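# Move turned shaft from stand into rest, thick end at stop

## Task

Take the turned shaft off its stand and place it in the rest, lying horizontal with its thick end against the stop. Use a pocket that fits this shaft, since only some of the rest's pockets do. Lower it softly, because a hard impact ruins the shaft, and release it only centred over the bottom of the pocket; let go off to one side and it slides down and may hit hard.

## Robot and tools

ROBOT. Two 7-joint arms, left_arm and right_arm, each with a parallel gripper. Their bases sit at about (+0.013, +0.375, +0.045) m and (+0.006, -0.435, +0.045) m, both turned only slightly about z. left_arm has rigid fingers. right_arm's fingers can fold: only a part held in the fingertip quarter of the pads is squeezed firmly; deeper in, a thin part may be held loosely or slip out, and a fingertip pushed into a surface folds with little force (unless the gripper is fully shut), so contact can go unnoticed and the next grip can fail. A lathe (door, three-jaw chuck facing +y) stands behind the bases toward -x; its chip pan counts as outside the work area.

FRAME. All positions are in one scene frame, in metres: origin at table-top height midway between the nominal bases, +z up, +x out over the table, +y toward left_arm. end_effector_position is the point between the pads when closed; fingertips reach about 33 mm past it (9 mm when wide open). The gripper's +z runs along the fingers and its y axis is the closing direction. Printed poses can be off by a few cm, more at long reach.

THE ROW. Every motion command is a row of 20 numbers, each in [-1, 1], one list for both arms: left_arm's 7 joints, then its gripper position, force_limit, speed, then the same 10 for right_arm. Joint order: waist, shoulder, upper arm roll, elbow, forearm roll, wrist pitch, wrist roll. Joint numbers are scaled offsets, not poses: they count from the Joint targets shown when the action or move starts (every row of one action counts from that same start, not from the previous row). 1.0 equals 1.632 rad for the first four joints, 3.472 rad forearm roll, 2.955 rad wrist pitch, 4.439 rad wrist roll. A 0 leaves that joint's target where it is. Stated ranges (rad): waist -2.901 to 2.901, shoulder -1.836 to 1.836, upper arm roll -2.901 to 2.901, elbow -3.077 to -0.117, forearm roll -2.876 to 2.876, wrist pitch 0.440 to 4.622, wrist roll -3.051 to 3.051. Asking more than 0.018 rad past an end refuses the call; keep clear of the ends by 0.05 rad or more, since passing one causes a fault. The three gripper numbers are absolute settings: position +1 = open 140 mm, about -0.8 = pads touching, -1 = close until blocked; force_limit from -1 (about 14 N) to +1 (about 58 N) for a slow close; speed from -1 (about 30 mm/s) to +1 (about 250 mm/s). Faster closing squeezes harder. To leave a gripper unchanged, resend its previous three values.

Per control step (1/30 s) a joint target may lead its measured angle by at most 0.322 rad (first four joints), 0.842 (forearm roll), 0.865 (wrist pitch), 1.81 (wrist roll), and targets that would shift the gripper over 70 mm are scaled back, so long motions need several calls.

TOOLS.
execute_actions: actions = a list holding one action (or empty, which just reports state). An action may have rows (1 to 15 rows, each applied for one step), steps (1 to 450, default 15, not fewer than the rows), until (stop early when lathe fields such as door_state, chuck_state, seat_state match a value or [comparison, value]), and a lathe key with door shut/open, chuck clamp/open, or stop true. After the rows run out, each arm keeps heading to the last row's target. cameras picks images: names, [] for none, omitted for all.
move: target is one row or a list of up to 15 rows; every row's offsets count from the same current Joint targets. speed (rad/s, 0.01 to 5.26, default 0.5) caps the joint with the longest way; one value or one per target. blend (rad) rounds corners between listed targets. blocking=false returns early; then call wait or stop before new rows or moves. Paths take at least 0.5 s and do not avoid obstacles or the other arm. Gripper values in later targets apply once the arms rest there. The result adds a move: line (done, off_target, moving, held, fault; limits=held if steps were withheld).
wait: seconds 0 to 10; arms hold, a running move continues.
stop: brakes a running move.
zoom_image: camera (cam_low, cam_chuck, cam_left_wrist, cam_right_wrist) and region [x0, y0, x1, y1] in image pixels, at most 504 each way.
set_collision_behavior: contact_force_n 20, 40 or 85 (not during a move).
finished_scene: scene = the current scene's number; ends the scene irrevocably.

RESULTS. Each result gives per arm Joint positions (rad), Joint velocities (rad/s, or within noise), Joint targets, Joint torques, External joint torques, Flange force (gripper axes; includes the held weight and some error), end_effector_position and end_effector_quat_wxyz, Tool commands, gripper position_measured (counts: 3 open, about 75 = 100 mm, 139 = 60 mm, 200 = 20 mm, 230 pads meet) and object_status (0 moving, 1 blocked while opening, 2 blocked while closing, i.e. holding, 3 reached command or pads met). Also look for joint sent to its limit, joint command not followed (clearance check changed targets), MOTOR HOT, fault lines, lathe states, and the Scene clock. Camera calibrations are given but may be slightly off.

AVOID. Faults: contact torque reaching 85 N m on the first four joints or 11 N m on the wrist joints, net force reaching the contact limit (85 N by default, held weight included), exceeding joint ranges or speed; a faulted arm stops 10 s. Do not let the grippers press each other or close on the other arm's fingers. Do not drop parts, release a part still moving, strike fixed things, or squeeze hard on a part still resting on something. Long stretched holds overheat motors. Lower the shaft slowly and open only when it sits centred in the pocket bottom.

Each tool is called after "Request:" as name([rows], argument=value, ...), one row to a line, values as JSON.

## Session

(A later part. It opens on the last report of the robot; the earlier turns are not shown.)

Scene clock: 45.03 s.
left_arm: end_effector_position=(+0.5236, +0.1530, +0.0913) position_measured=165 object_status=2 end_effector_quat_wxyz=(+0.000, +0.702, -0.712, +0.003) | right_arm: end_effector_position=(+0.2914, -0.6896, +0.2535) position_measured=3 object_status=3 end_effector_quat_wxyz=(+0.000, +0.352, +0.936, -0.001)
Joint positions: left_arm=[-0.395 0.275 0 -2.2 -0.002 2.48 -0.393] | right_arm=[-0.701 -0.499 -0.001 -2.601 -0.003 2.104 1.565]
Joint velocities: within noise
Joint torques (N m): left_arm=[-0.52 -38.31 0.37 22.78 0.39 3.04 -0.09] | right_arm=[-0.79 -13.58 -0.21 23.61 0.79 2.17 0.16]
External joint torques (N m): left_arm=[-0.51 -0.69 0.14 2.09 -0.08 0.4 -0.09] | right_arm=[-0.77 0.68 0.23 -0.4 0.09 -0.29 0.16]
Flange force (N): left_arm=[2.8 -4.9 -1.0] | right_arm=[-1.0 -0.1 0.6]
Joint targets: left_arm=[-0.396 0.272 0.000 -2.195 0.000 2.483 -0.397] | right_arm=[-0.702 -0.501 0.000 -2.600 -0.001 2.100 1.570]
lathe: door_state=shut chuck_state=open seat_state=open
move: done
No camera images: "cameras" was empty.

Request:
move(target=[-0.001,0.0003,0,0.0007,0,-0.0002,-0.0003,-1,0,-1,0,0,0,0,0,0,0,1,1,1], speed=0.01, cameras=[])

Request:
move(target=[-0.0005,0.0002,0,0.0003,0,-0.0001,-0.0001,-1,0,-1,0,0,0,0,0,0,0,1,1,1], speed=0.01, cameras=["cam_left_wrist","cam_low"])

Request:
zoom_image(camera="cam_low", region=[150, 220, 250, 290])

Scene clock: 45.83 s.
left_arm: end_effector_position=(+0.5237, +0.1520, +0.0915) position_measured=165 object_status=2 end_effector_quat_wxyz=(+0.000, +0.702, -0.713, +0.003) | right_arm: end_effector_position=(+0.2914, -0.6896, +0.2535) position_measured=3 object_status=3 end_effector_quat_wxyz=(+0.000, +0.352, +0.936, -0.001)
Joint positions: left_arm=[-0.396 0.275 0 -2.199 -0.002 2.48 -0.394] | right_arm=[-0.701 -0.499 -0.001 -2.601 -0.003 2.104 1.565]
Joint velocities: within noise
Joint torques (N m): left_arm=[-0.59 -38.23 0.36 22.56 0.38 2.97 -0.15] | right_arm=[-0.83 -13.6 -0.29 23.65 0.79 2.19 0.18]
External joint torques (N m): left_arm=[-0.75 -0.72 -0.02 1.97 -0.09 0.35 -0.15] | right_arm=[-0.89 0.67 0.06 -0.38 0.08 -0.27 0.18]
Flange force (N): left_arm=[3.1 -4.3 -1.1] | right_arm=[-1.1 -0.4 0.6]
Joint targets: left_arm=[-0.398 0.272 0.000 -2.194 0.000 2.483 -0.398] | right_arm=[-0.702 -0.501 0.000 -2.600 -0.001 2.100 1.570]
lathe: door_state=shut chuck_state=open seat_state=open
move: done
No camera images: "cameras" was empty.

Scene clock: 46.53 s.
left_arm: end_effector_position=(+0.5237, +0.1515, +0.0915) position_measured=165 object_status=2 end_effector_quat_wxyz=(+0.000, +0.701, -0.713, +0.003) | right_arm: end_effector_position=(+0.2914, -0.6896, +0.2535) position_measured=3 object_status=3 end_effector_quat_wxyz=(+0.000, +0.352, +0.936, -0.001)
Joint positions: left_arm=[-0.397 0.276 0 -2.198 -0.002 2.48 -0.394] | right_arm=[-0.701 -0.499 -0.001 -2.601 -0.003 2.104 1.565]
Joint velocities: within noise
Joint torques (N m): left_arm=[-0.55 -38.32 0.35 22.66 0.39 2.94 -0.15] | right_arm=[-0.76 -13.62 -0.21 23.63 0.8 2.19 0.2]
External joint torques (N m): left_arm=[-0.54 -0.64 0.12 1.97 -0.09 0.29 -0.15] | right_arm=[-0.76 0.66 0.21 -0.34 0.1 -0.27 0.2]
Flange force (N): left_arm=[2.9 -4.6 -1.1] | right_arm=[-1.1 0.0 0.6]
Joint targets: left_arm=[-0.399 0.273 0.000 -2.193 0.000 2.482 -0.398] | right_arm=[-0.702 -0.501 0.000 -2.600 -0.001 2.100 1.570]
lathe: door_state=shut chuck_state=open seat_state=open
move: done
camera_calibration:
cam_left_wrist: T_world_to_cam=[[-0.99986, 0.0120702, -0.0115852, 0.533501], [0.00738037, 0.939658, 0.342035, -0.176629], [0.0150146, 0.341902, -0.939616, 0.169853], [0, 0, 0, 1]] pos_world=[0.53218, 0.101459, 0.226191]
Images, in order (width x height): cam_low 504x504, cam_left_wrist 896x504.

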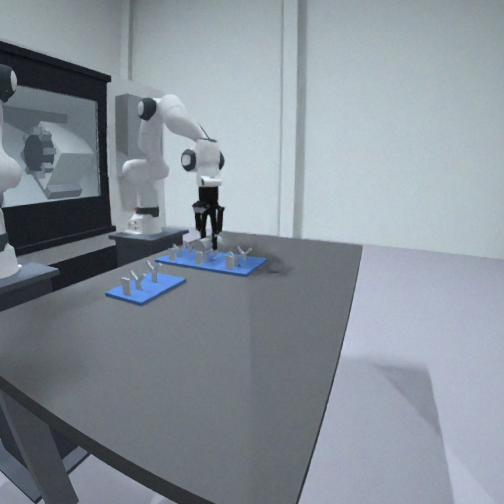

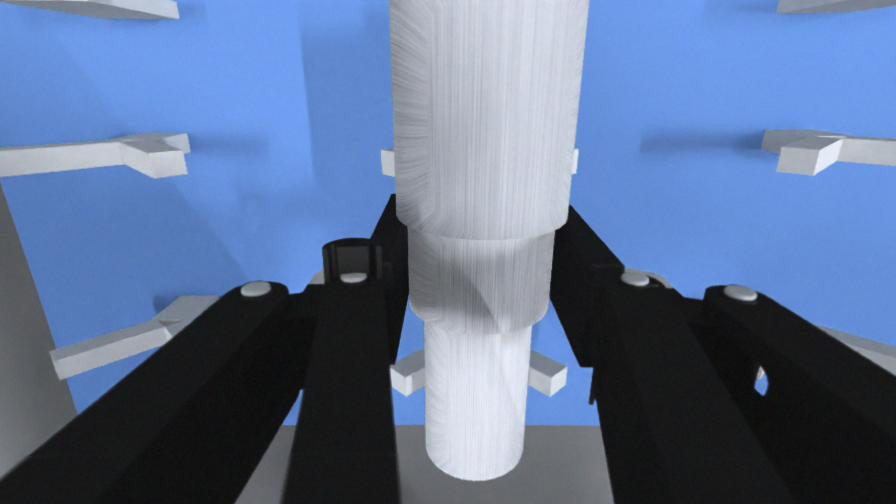

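Scaled by 5.040.

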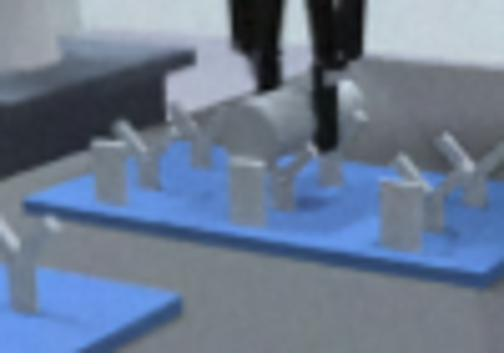

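Request:
move(target=[-0.001,0.0003,0,0.0007,0,-0.0002,-0.0016,-1,0,-1,0,0,0,0,0,0,0,1,1,1], speed=0.01, cameras=[])

Request:
move(target=[-0.001,0.0003,0,0.0007,0,-0.0002,-0.0006,-1,0,-1,0,0,0,0,0,0,0,1,1,1], speed=0.01, cameras=[])

Request:
move(target=[-0.001,0.0003,0,0.0007,0,-0.0002,-0.0003,-1,0,-1,0,0,0,0,0,0,0,1,1,1], speed=0.01, cameras=["cam_left_wrist"])

Scene clock: 47.77 s.
left_arm: end_effector_position=(+0.5235, +0.1511, +0.0915) position_measured=165 object_status=2 end_effector_quat_wxyz=(+0.000, +0.703, -0.711, +0.003) | right_arm: end_effector_position=(+0.2914, -0.6896, +0.2535) position_measured=3 object_status=3 end_effector_quat_wxyz=(+0.000, +0.352, +0.936, -0.001)
Joint positions: left_arm=[-0.398 0.276 0 -2.197 -0.002 2.479 -0.399] | right_arm=[-0.701 -0.499 -0.001 -2.601 -0.003 2.104 1.565]
Joint velocities: left_arm=[0.001 0 0.001 0.001 0 -0.001 -0.005] | right_arm=[within noise]
Joint torques (N m): left_arm=[-1.13 -38.23 -0.2 22.83 0.36 3.06 -0.32] | right_arm=[-0.82 -13.57 -0.23 23.69 0.8 2.21 0.15]
External joint torques (N m): left_arm=[-1.2 -0.64 -0.5 2.16 -0.12 0.42 -0.32] | right_arm=[-0.78 0.6 0.24 -0.19 0.1 -0.23 0.15]
Flange force (N): left_arm=[4.5 -4.5 -0.8] | right_arm=[-1.4 -0.1 0.3]
Joint targets: left_arm=[-0.400 0.273 0.000 -2.192 0.000 2.482 -0.406] | right_arm=[-0.702 -0.501 0.000 -2.600 -0.001 2.100 1.570]
lathe: door_state=shut chuck_state=open seat_state=open
move: done
No camera images: "cameras" was empty.

Scene clock: 48.47 s.
left_arm: end_effector_position=(+0.5233, +0.1510, +0.0916) position_measured=165 object_status=2 end_effector_quat_wxyz=(+0.000, +0.704, -0.710, +0.002) | right_arm: end_effector_position=(+0.2914, -0.6896, +0.2535) position_measured=3 object_status=3 end_effector_quat_wxyz=(+0.000, +0.352, +0.936, -0.001)
Joint positions: left_arm=[-0.398 0.276 0 -2.197 -0.002 2.477 -0.403] | right_arm=[-0.701 -0.499 -0.001 -2.601 -0.003 2.104 1.565]
Joint velocities: within noise
Joint torques (N m): left_arm=[-1.71 -38.07 -0.53 22.97 0.35 3.18 -0.22] | right_arm=[-0.82 -13.57 -0.25 23.63 0.8 2.2 0.17]
External joint torques (N m): left_arm=[-1.61 -0.33 -0.67 2.24 -0.13 0.53 -0.22] | right_arm=[-0.81 0.67 0.17 -0.33 0.1 -0.25 0.17]
Flange force (N): left_arm=[5.2 -5.2 0.0] | right_arm=[-1.2 -0.2 0.6]
Joint targets: left_arm=[-0.402 0.274 0.000 -2.191 0.000 2.481 -0.408] | right_arm=[-0.702 -0.501 0.000 -2.600 -0.001 2.100 1.570]
lathe: door_state=shut chuck_state=open seat_state=open
move: done
No camera images: "cameras" was empty.

Scene clock: 49.17 s.
left_arm: end_effector_position=(+0.5232, +0.1510, +0.0916) position_measured=165 object_status=2 end_effector_quat_wxyz=(+0.000, +0.705, -0.710, +0.002) | right_arm: end_effector_position=(+0.2914, -0.6896, +0.2535) position_measured=3 object_status=3 end_effector_quat_wxyz=(+0.000, +0.352, +0.936, -0.001)
Joint positions: left_arm=[-0.399 0.277 0.001 -2.196 -0.002 2.476 -0.404] | right_arm=[-0.701 -0.499 -0.001 -2.601 -0.003 2.104 1.565]
Joint velocities: within noise
Joint torques (N m): left_arm=[-2.22 -37.98 -0.98 23.22 0.34 3.27 -0.17] | right_arm=[-0.81 -13.53 -0.22 23.64 0.8 2.18 0.19]
External joint torques (N m): left_arm=[-2.33 -0.36 -1.33 2.6 -0.13 0.65 -0.17] | right_arm=[-0.84 0.64 0.17 -0.25 0.1 -0.26 0.19]
Flange force (N): left_arm=[6.7 -5.7 0.1] | right_arm=[-1.3 -0.2 0.4]
Joint targets: left_arm=[-0.404 0.274 0.000 -2.190 0.000 2.481 -0.410] | right_arm=[-0.702 -0.501 0.000 -2.600 -0.001 2.100 1.570]
lathe: door_state=shut chuck_state=open seat_state=open
move: done
camera_calibration:
cam_left_wrist: T_world_to_cam=[[-0.999954, 0.0031812, -0.0090938, 0.53417], [-0.000134095, 0.939224, 0.343305, -0.172316], [0.00963324, 0.34329, -0.93918, 0.17268], [0, 0, 0, 1]] pos_world=[0.532458, 0.100865, 0.226192]
Images, in order (width x height): cam_left_wrist 896x504.

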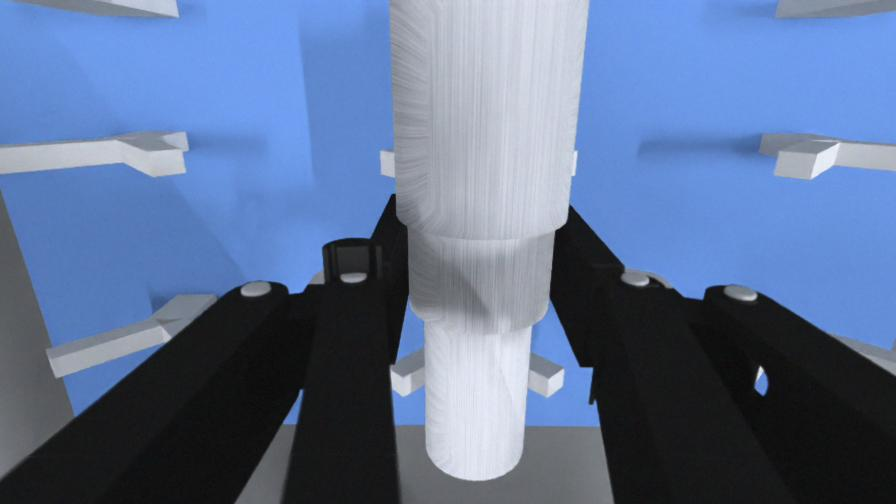

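Request:
move(target=[0.0012,0.0017,0,-0.0007,0,0.0012,0.0003,-1,0,-1,0,0,0,0,0,0,0,1,1,1], speed=0.01, cameras=[])

Request:
move(target=[0,0.0017,0,-0.0004,0,0.0012,0,-1,0,-1,0,0,0,0,0,0,0,1,1,1], speed=0.01, cameras=[])

Scene clock: 50.00 s.
left_arm: end_effector_position=(+0.5232, +0.1510, +0.0907) position_measured=165 object_status=2 end_effector_quat_wxyz=(+0.000, +0.705, -0.709, +0.002) | right_arm: end_effector_position=(+0.2914, -0.6896, +0.2535) position_measured=3 object_status=3 end_effector_quat_wxyz=(+0.000, +0.352, +0.936, -0.001)
Joint positions: left_arm=[-0.4 0.279 0.001 -2.195 -0.002 2.477 -0.405] | right_arm=[-0.701 -0.499 -0.001 -2.601 -0.003 2.104 1.565]
Joint velocities: within noise
Joint torques (N m): left_arm=[-1.59 -37.77 -1.18 22.27 0.33 3.5 -0.11] | right_arm=[-0.84 -13.6 -0.3 23.68 0.78 2.19 0.21]
External joint torques (N m): left_arm=[-1.64 -0.04 -1.48 1.64 -0.15 0.87 -0.11] | right_arm=[-0.86 0.55 0.09 -0.23 0.08 -0.25 0.21]
Flange force (N): left_arm=[4.7 -3.2 1.5] | right_arm=[-1.1 -0.3 0.3]
Joint targets: left_arm=[-0.402 0.277 0.000 -2.191 0.000 2.484 -0.408] | right_arm=[-0.702 -0.501 0.000 -2.600 -0.001 2.100 1.570]
lathe: door_state=shut chuck_state=open seat_state=open
move: done
No camera images: "cameras" was empty.

Scene clock: 50.70 s.
left_arm: end_effector_position=(+0.5234, +0.1509, +0.0894) position_measured=165 object_status=2 end_effector_quat_wxyz=(+0.000, +0.705, -0.709, +0.002) | right_arm: end_effector_position=(+0.2914, -0.6896, +0.2535) position_measured=3 object_status=3 end_effector_quat_wxyz=(+0.000, +0.352, +0.936, -0.001)
Joint positions: left_arm=[-0.4 0.281 0.001 -2.195 -0.002 2.48 -0.405] | right_arm=[-0.701 -0.499 -0.001 -2.601 -0.003 2.104 1.565]
Joint velocities: within noise
Joint torques (N m): left_arm=[-0.6 -37.74 0.04 22.12 0.31 3.58 -0.15] | right_arm=[-0.78 -13.67 -0.27 23.71 0.8 2.19 0.22]
External joint torques (N m): left_arm=[-0.52 0.08 -0.14 1.48 -0.17 0.95 -0.15] | right_arm=[-0.84 0.46 0.08 -0.16 0.1 -0.25 0.22]
Flange force (N): left_arm=[2.6 -3.7 1.9] | right_arm=[-1.0 -0.2 0.1]
Joint targets: left_arm=[-0.402 0.280 0.000 -2.191 0.000 2.488 -0.408] | right_arm=[-0.702 -0.501 0.000 -2.600 -0.001 2.100 1.570]
lathe: door_state=shut chuck_state=open seat_state=open
move: done
No camera images: "cameras" was empty.

Request:
move(target=[0,0.0017,0,-0.0004,0,0.0012,0,-1,0,-1,0,0,0,0,0,0,0,1,1,1], speed=0.01, cameras=[])

Request:
move(target=[0,0.0012,0,-0.0003,0,0.0008,0,-1,0,-1,0,0,0,0,0,0,0,1,1,1], speed=0.01, cameras=["cam_left_wrist"])

Scene clock: 55.30 s.
left_arm: end_effector_position=(+0.5234, +0.1509, +0.0894) position_measured=165 object_status=2 end_effector_quat_wxyz=(+0.000, +0.705, -0.709, +0.002) | right_arm: end_effector_position=(+0.2914, -0.6896, +0.2535) position_measured=3 object_status=3 end_effector_quat_wxyz=(+0.000, +0.352, +0.936, -0.001)
Joint positions: left_arm=[-0.4 0.282 0.001 -2.195 -0.002 2.48 -0.406] | right_arm=[-0.701 -0.499 -0.001 -2.601 -0.003 2.104 1.565]
Joint velocities: within noise
Joint torques (N m): left_arm=[-0.55 -36.28 0.18 22.17 0.35 4.07 -0.09] | right_arm=[-0.81 -13.58 -0.24 23.68 0.78 2.19 0.21]
External joint torques (N m): left_arm=[-0.61 1.23 -0.13 1.74 -0.12 1.47 -0.09] | right_arm=[-0.84 0.67 0.16 -0.27 0.08 -0.26 0.21]
Flange force (N): left_arm=[3.8 -6.4 5.3] | right_arm=[-1.4 -0.2 0.5]
Joint targets: left_arm=[-0.402 0.282 0.000 -2.192 0.000 2.491 -0.408] | right_arm=[-0.702 -0.501 0.000 -2.600 -0.001 2.100 1.570]
lathe: door_state=shut chuck_state=open seat_state=open
move: off_target (left_arm); left_arm: the wrist pitch is farthest, 0.011 rad from its target
No camera images: "cameras" was empty.

Scene clock: 56.00 s.
left_arm: end_effector_position=(+0.5234, +0.1509, +0.0894) position_measured=165 object_status=2 end_effector_quat_wxyz=(+0.000, +0.705, -0.709, +0.002) | right_arm: end_effector_position=(+0.2914, -0.6896, +0.2535) position_measured=3 object_status=3 end_effector_quat_wxyz=(+0.000, +0.352, +0.936, -0.001)
Joint positions: left_arm=[-0.4 0.282 0.001 -2.195 -0.002 2.48 -0.406] | right_arm=[-0.701 -0.499 -0.001 -2.601 -0.003 2.104 1.565]
Joint velocities: within noise
Joint torques (N m): left_arm=[-0.56 -35.25 0.18 21.88 0.34 4.42 -0.06] | right_arm=[-0.78 -13.6 -0.3 23.64 0.8 2.2 0.19]
External joint torques (N m): left_arm=[-0.58 2.41 -0.1 1.32 -0.14 1.8 -0.06] | right_arm=[-0.76 0.66 0.14 -0.36 0.1 -0.26 0.19]
Flange force (N): left_arm=[4.1 -7.2 8.5] | right_arm=[-1.1 -0.1 0.6]
Joint targets: left_arm=[-0.402 0.284 0.000 -2.193 0.000 2.494 -0.408] | right_arm=[-0.702 -0.501 0.000 -2.600 -0.001 2.100 1.570]
lathe: door_state=shut chuck_state=open seat_state=open
move: off_target (left_arm); left_arm: the wrist pitch is farthest, 0.013 rad from its target
camera_calibration:
cam_left_wrist: T_world_to_cam=[[-0.999956, 0.00191901, -0.00913314, 0.534583], [-0.00133508, 0.939151, 0.343503, -0.170831], [0.00923658, 0.3435, -0.939107, 0.170725], [0, 0, 0, 1]] pos_world=[0.532755, 0.100766, 0.223893]
Images, in order (width x height): cam_left_wrist 896x504.

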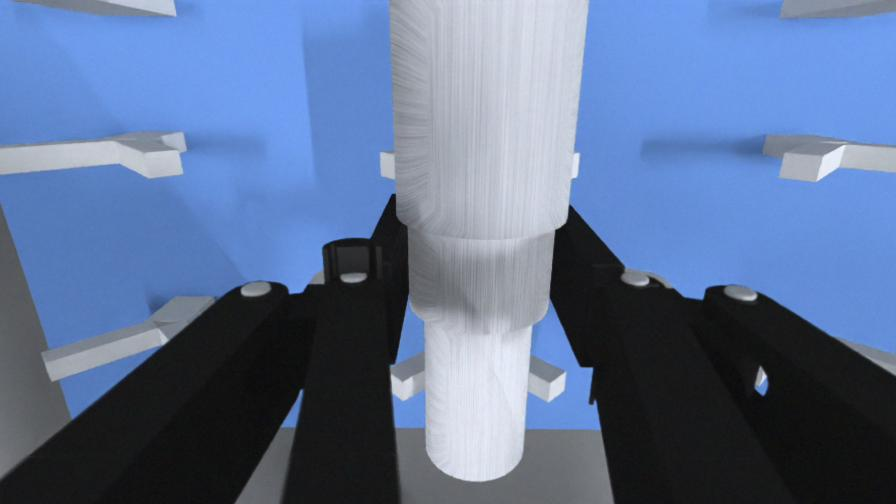

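Request:
move(target=[-0.0004,-0.0024,0,-0.002,0,-0.0002,0,-1,0,-1,0,0,0,0,0,0,0,1,1,1], speed=0.01, cameras=[])

Scene clock: 56.80 s.
left_arm: end_effector_position=(+0.5234, +0.1509, +0.0893) position_measured=165 object_status=2 end_effector_quat_wxyz=(+0.000, +0.705, -0.709, +0.002) | right_arm: end_effector_position=(+0.2914, -0.6896, +0.2535) position_measured=3 object_status=3 end_effector_quat_wxyz=(+0.000, +0.352, +0.936, -0.001)
Joint positions: left_arm=[-0.4 0.281 0.001 -2.197 -0.002 2.482 -0.406] | right_arm=[-0.701 -0.499 -0.001 -2.601 -0.003 2.104 1.565]
Joint velocities: within noise
Joint torques (N m): left_arm=[-0.94 -35.39 -0.18 20.87 0.31 4.09 -0.07] | right_arm=[-0.73 -13.6 -0.27 23.69 0.8 2.19 0.18]
External joint torques (N m): left_arm=[-0.69 2.35 -0.21 0.26 -0.17 1.46 -0.07] | right_arm=[-0.79 0.55 0.1 -0.23 0.09 -0.26 0.18]
Flange force (N): left_arm=[2.8 -3.8 7.9] | right_arm=[-1.1 -0.2 0.3]
Joint targets: left_arm=[-0.402 0.280 0.000 -2.196 0.000 2.493 -0.408] | right_arm=[-0.702 -0.501 0.000 -2.600 -0.001 2.100 1.570]
lathe: door_state=shut chuck_state=open seat_state=open
move: off_target (left_arm); left_arm: the wrist pitch is farthest, 0.011 rad from its target
No camera images: "cameras" was empty.

Request:
execute_actions([
  {"rows":[[0,0,0,0,0,0,0,0.1,0,-1,0,0,0,0,0,0,0,1,1,1]],"steps":50},
], cameras=["cam_left_wrist"])

Scene clock: 58.73 s.
left_arm: end_effector_position=(+0.5257, +0.1495, +0.0900) position_measured=117 object_status=3 end_effector_quat_wxyz=(-0.002, +0.705, -0.709, +0.006) | right_arm: end_effector_position=(+0.2914, -0.6896, +0.2536) position_measured=3 object_status=3 end_effector_quat_wxyz=(+0.000, +0.352, +0.936, -0.001)
Joint positions: left_arm=[-0.401 0.281 0.001 -2.197 -0.002 2.491 -0.406] | right_arm=[-0.701 -0.499 -0.001 -2.601 -0.003 2.104 1.565]
Joint velocities: within noise
Joint torques (N m): left_arm=[-0.51 -35.86 0.1 20.2 0.43 2.8 -0.07] | right_arm=[-0.77 -13.58 -0.24 23.66 0.82 2.2 0.17]
External joint torques (N m): left_arm=[-0.56 1.97 -0.19 -0.44 -0.04 0.14 -0.07] | right_arm=[-0.74 0.53 0.22 -0.21 0.12 -0.24 0.17]
Flange force (N): left_arm=[2.0 -2.2 4.4] | right_arm=[-1.1 0.0 0.3]
Joint targets: left_arm=[-0.402 0.280 0.000 -2.196 0.000 2.493 -0.408] | right_arm=[-0.702 -0.501 0.000 -2.600 -0.001 2.100 1.570]
lathe: door_state=shut chuck_state=open seat_state=open
camera_calibration:
cam_left_wrist: T_world_to_cam=[[-0.999836, 0.00254064, -0.0179477, 0.537543], [-0.00371307, 0.940428, 0.339974, -0.168394], [0.0177423, 0.339985, -0.940264, 0.16803], [0, 0, 0, 1]] pos_world=[0.533848, 0.099869, 0.22489]
Images, in order (width x height): cam_left_wrist 896x504.

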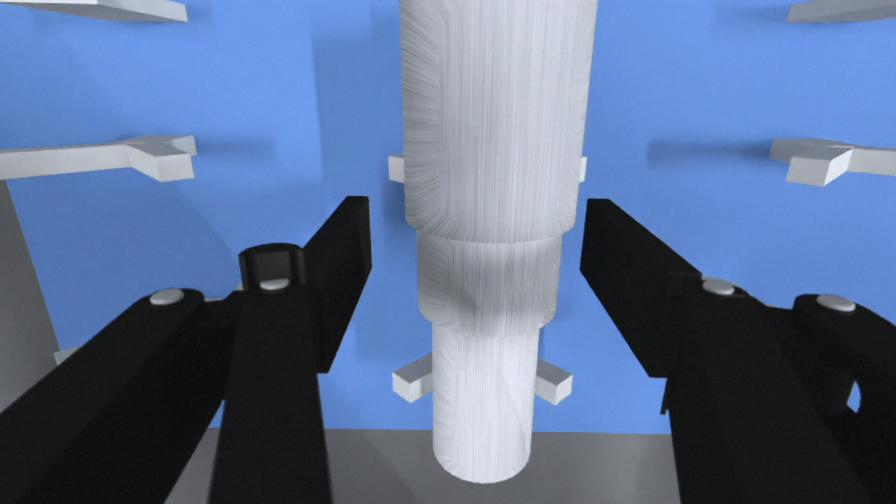

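Request:
move([
  [0,-0.0366,0,0.0045,0,-0.0227,0,0.1,0,-1,0,0,0,0,0,0,0,1,1,1],
  [0,-0.078,0,0.02,0,-0.0541,0,0.1,0,-1,0,0,0,0,0,0,0,1,1,1],
  [0,-0.1176,0,0.046,0,-0.092,0,0.1,0,-1,0,0,0,0,0,0,0,1,1,1],
], speed=[0.05,0.1,0.15], blend=0.01, cameras=["cam_left_wrist","cam_low"])

Request:
zoom_image(camera="cam_left_wrist", region=[350, 0, 600, 340])

Request:
zoom_image(camera="cam_low", region=[150, 220, 250, 290])

Scene clock: 62.63 s.
left_arm: end_effector_position=(+0.5249, +0.1496, +0.2051) position_measured=117 object_status=3 end_effector_quat_wxyz=(-0.002, +0.705, -0.709, +0.006) | right_arm: end_effector_position=(+0.2914, -0.6896, +0.2536) position_measured=3 object_status=3 end_effector_quat_wxyz=(+0.000, +0.352, +0.936, -0.001)
Joint positions: left_arm=[-0.401 0.09 0.001 -2.121 -0.002 2.224 -0.406] | right_arm=[-0.701 -0.499 -0.001 -2.601 -0.003 2.104 1.565]
Joint velocities: left_arm=[0 0 0 -0.001 0 -0.004 0.002] | right_arm=[within noise]
Joint torques (N m): left_arm=[-0.52 -32.54 -0.13 22.83 0.58 2.28 -0.06] | right_arm=[-0.76 -13.56 -0.26 23.67 0.79 2.21 0.19]
External joint torques (N m): left_arm=[-0.71 1.88 -0.4 -0.67 -0.04 -0.38 -0.06] | right_arm=[-0.85 0.6 0.06 -0.28 0.09 -0.24 0.19]
Flange force (N): left_arm=[2.3 -2.4 2.3] | right_arm=[-1.1 -0.4 0.5]
Joint targets: left_arm=[-0.402 0.088 0.000 -2.121 0.000 2.221 -0.408] | right_arm=[-0.702 -0.501 0.000 -2.600 -0.001 2.100 1.570]
lathe: door_state=shut chuck_state=open seat_state=open
move: done
camera_calibration:
cam_left_wrist: T_world_to_cam=[[-0.999837, 0.00290508, -0.017813, 0.538726], [-0.00331337, 0.940641, 0.339386, -0.207717], [0.0177416, 0.33939, -0.940478, 0.276238], [0, 0, 0, 1]] pos_world=[0.533049, 0.100069, 0.339888]
Images, in order (width x height): cam_low 504x504, cam_left_wrist 896x504.

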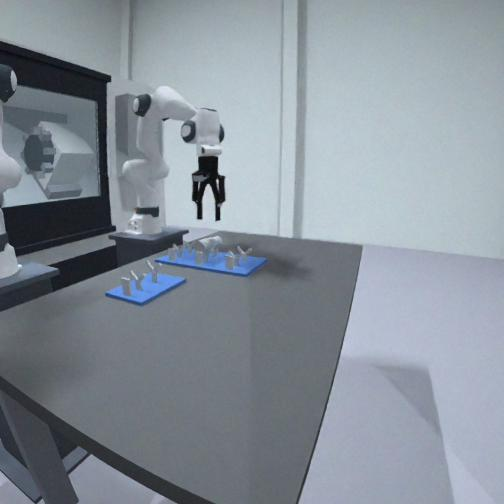

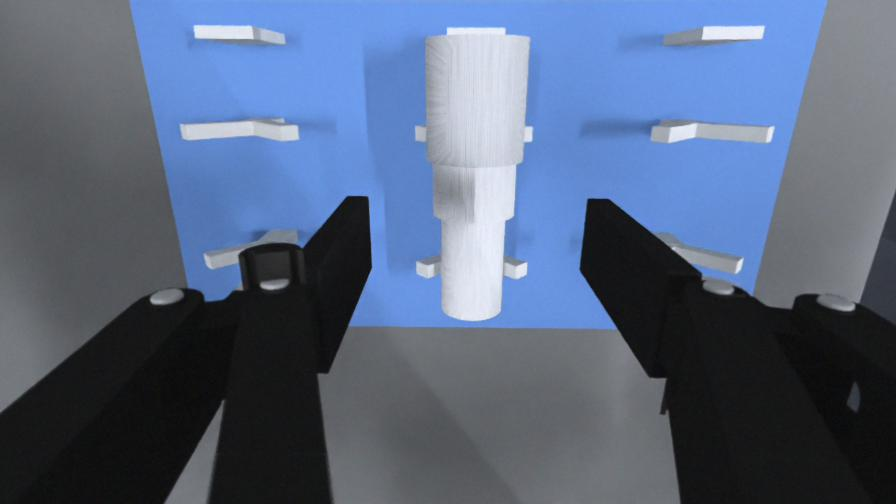

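Scaled by 1.482.

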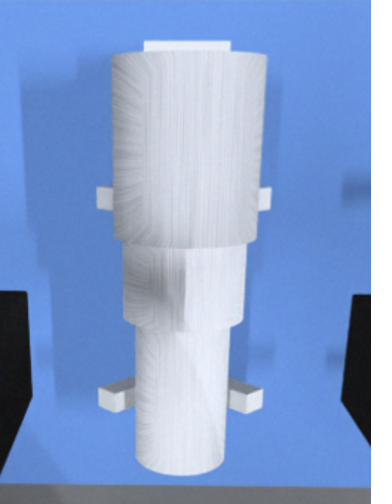

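Scaled by 5.040.

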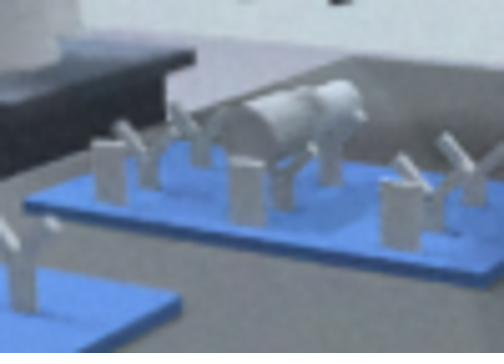

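Request:
finished_scene(scene=3)

The scene is finished: the task was done.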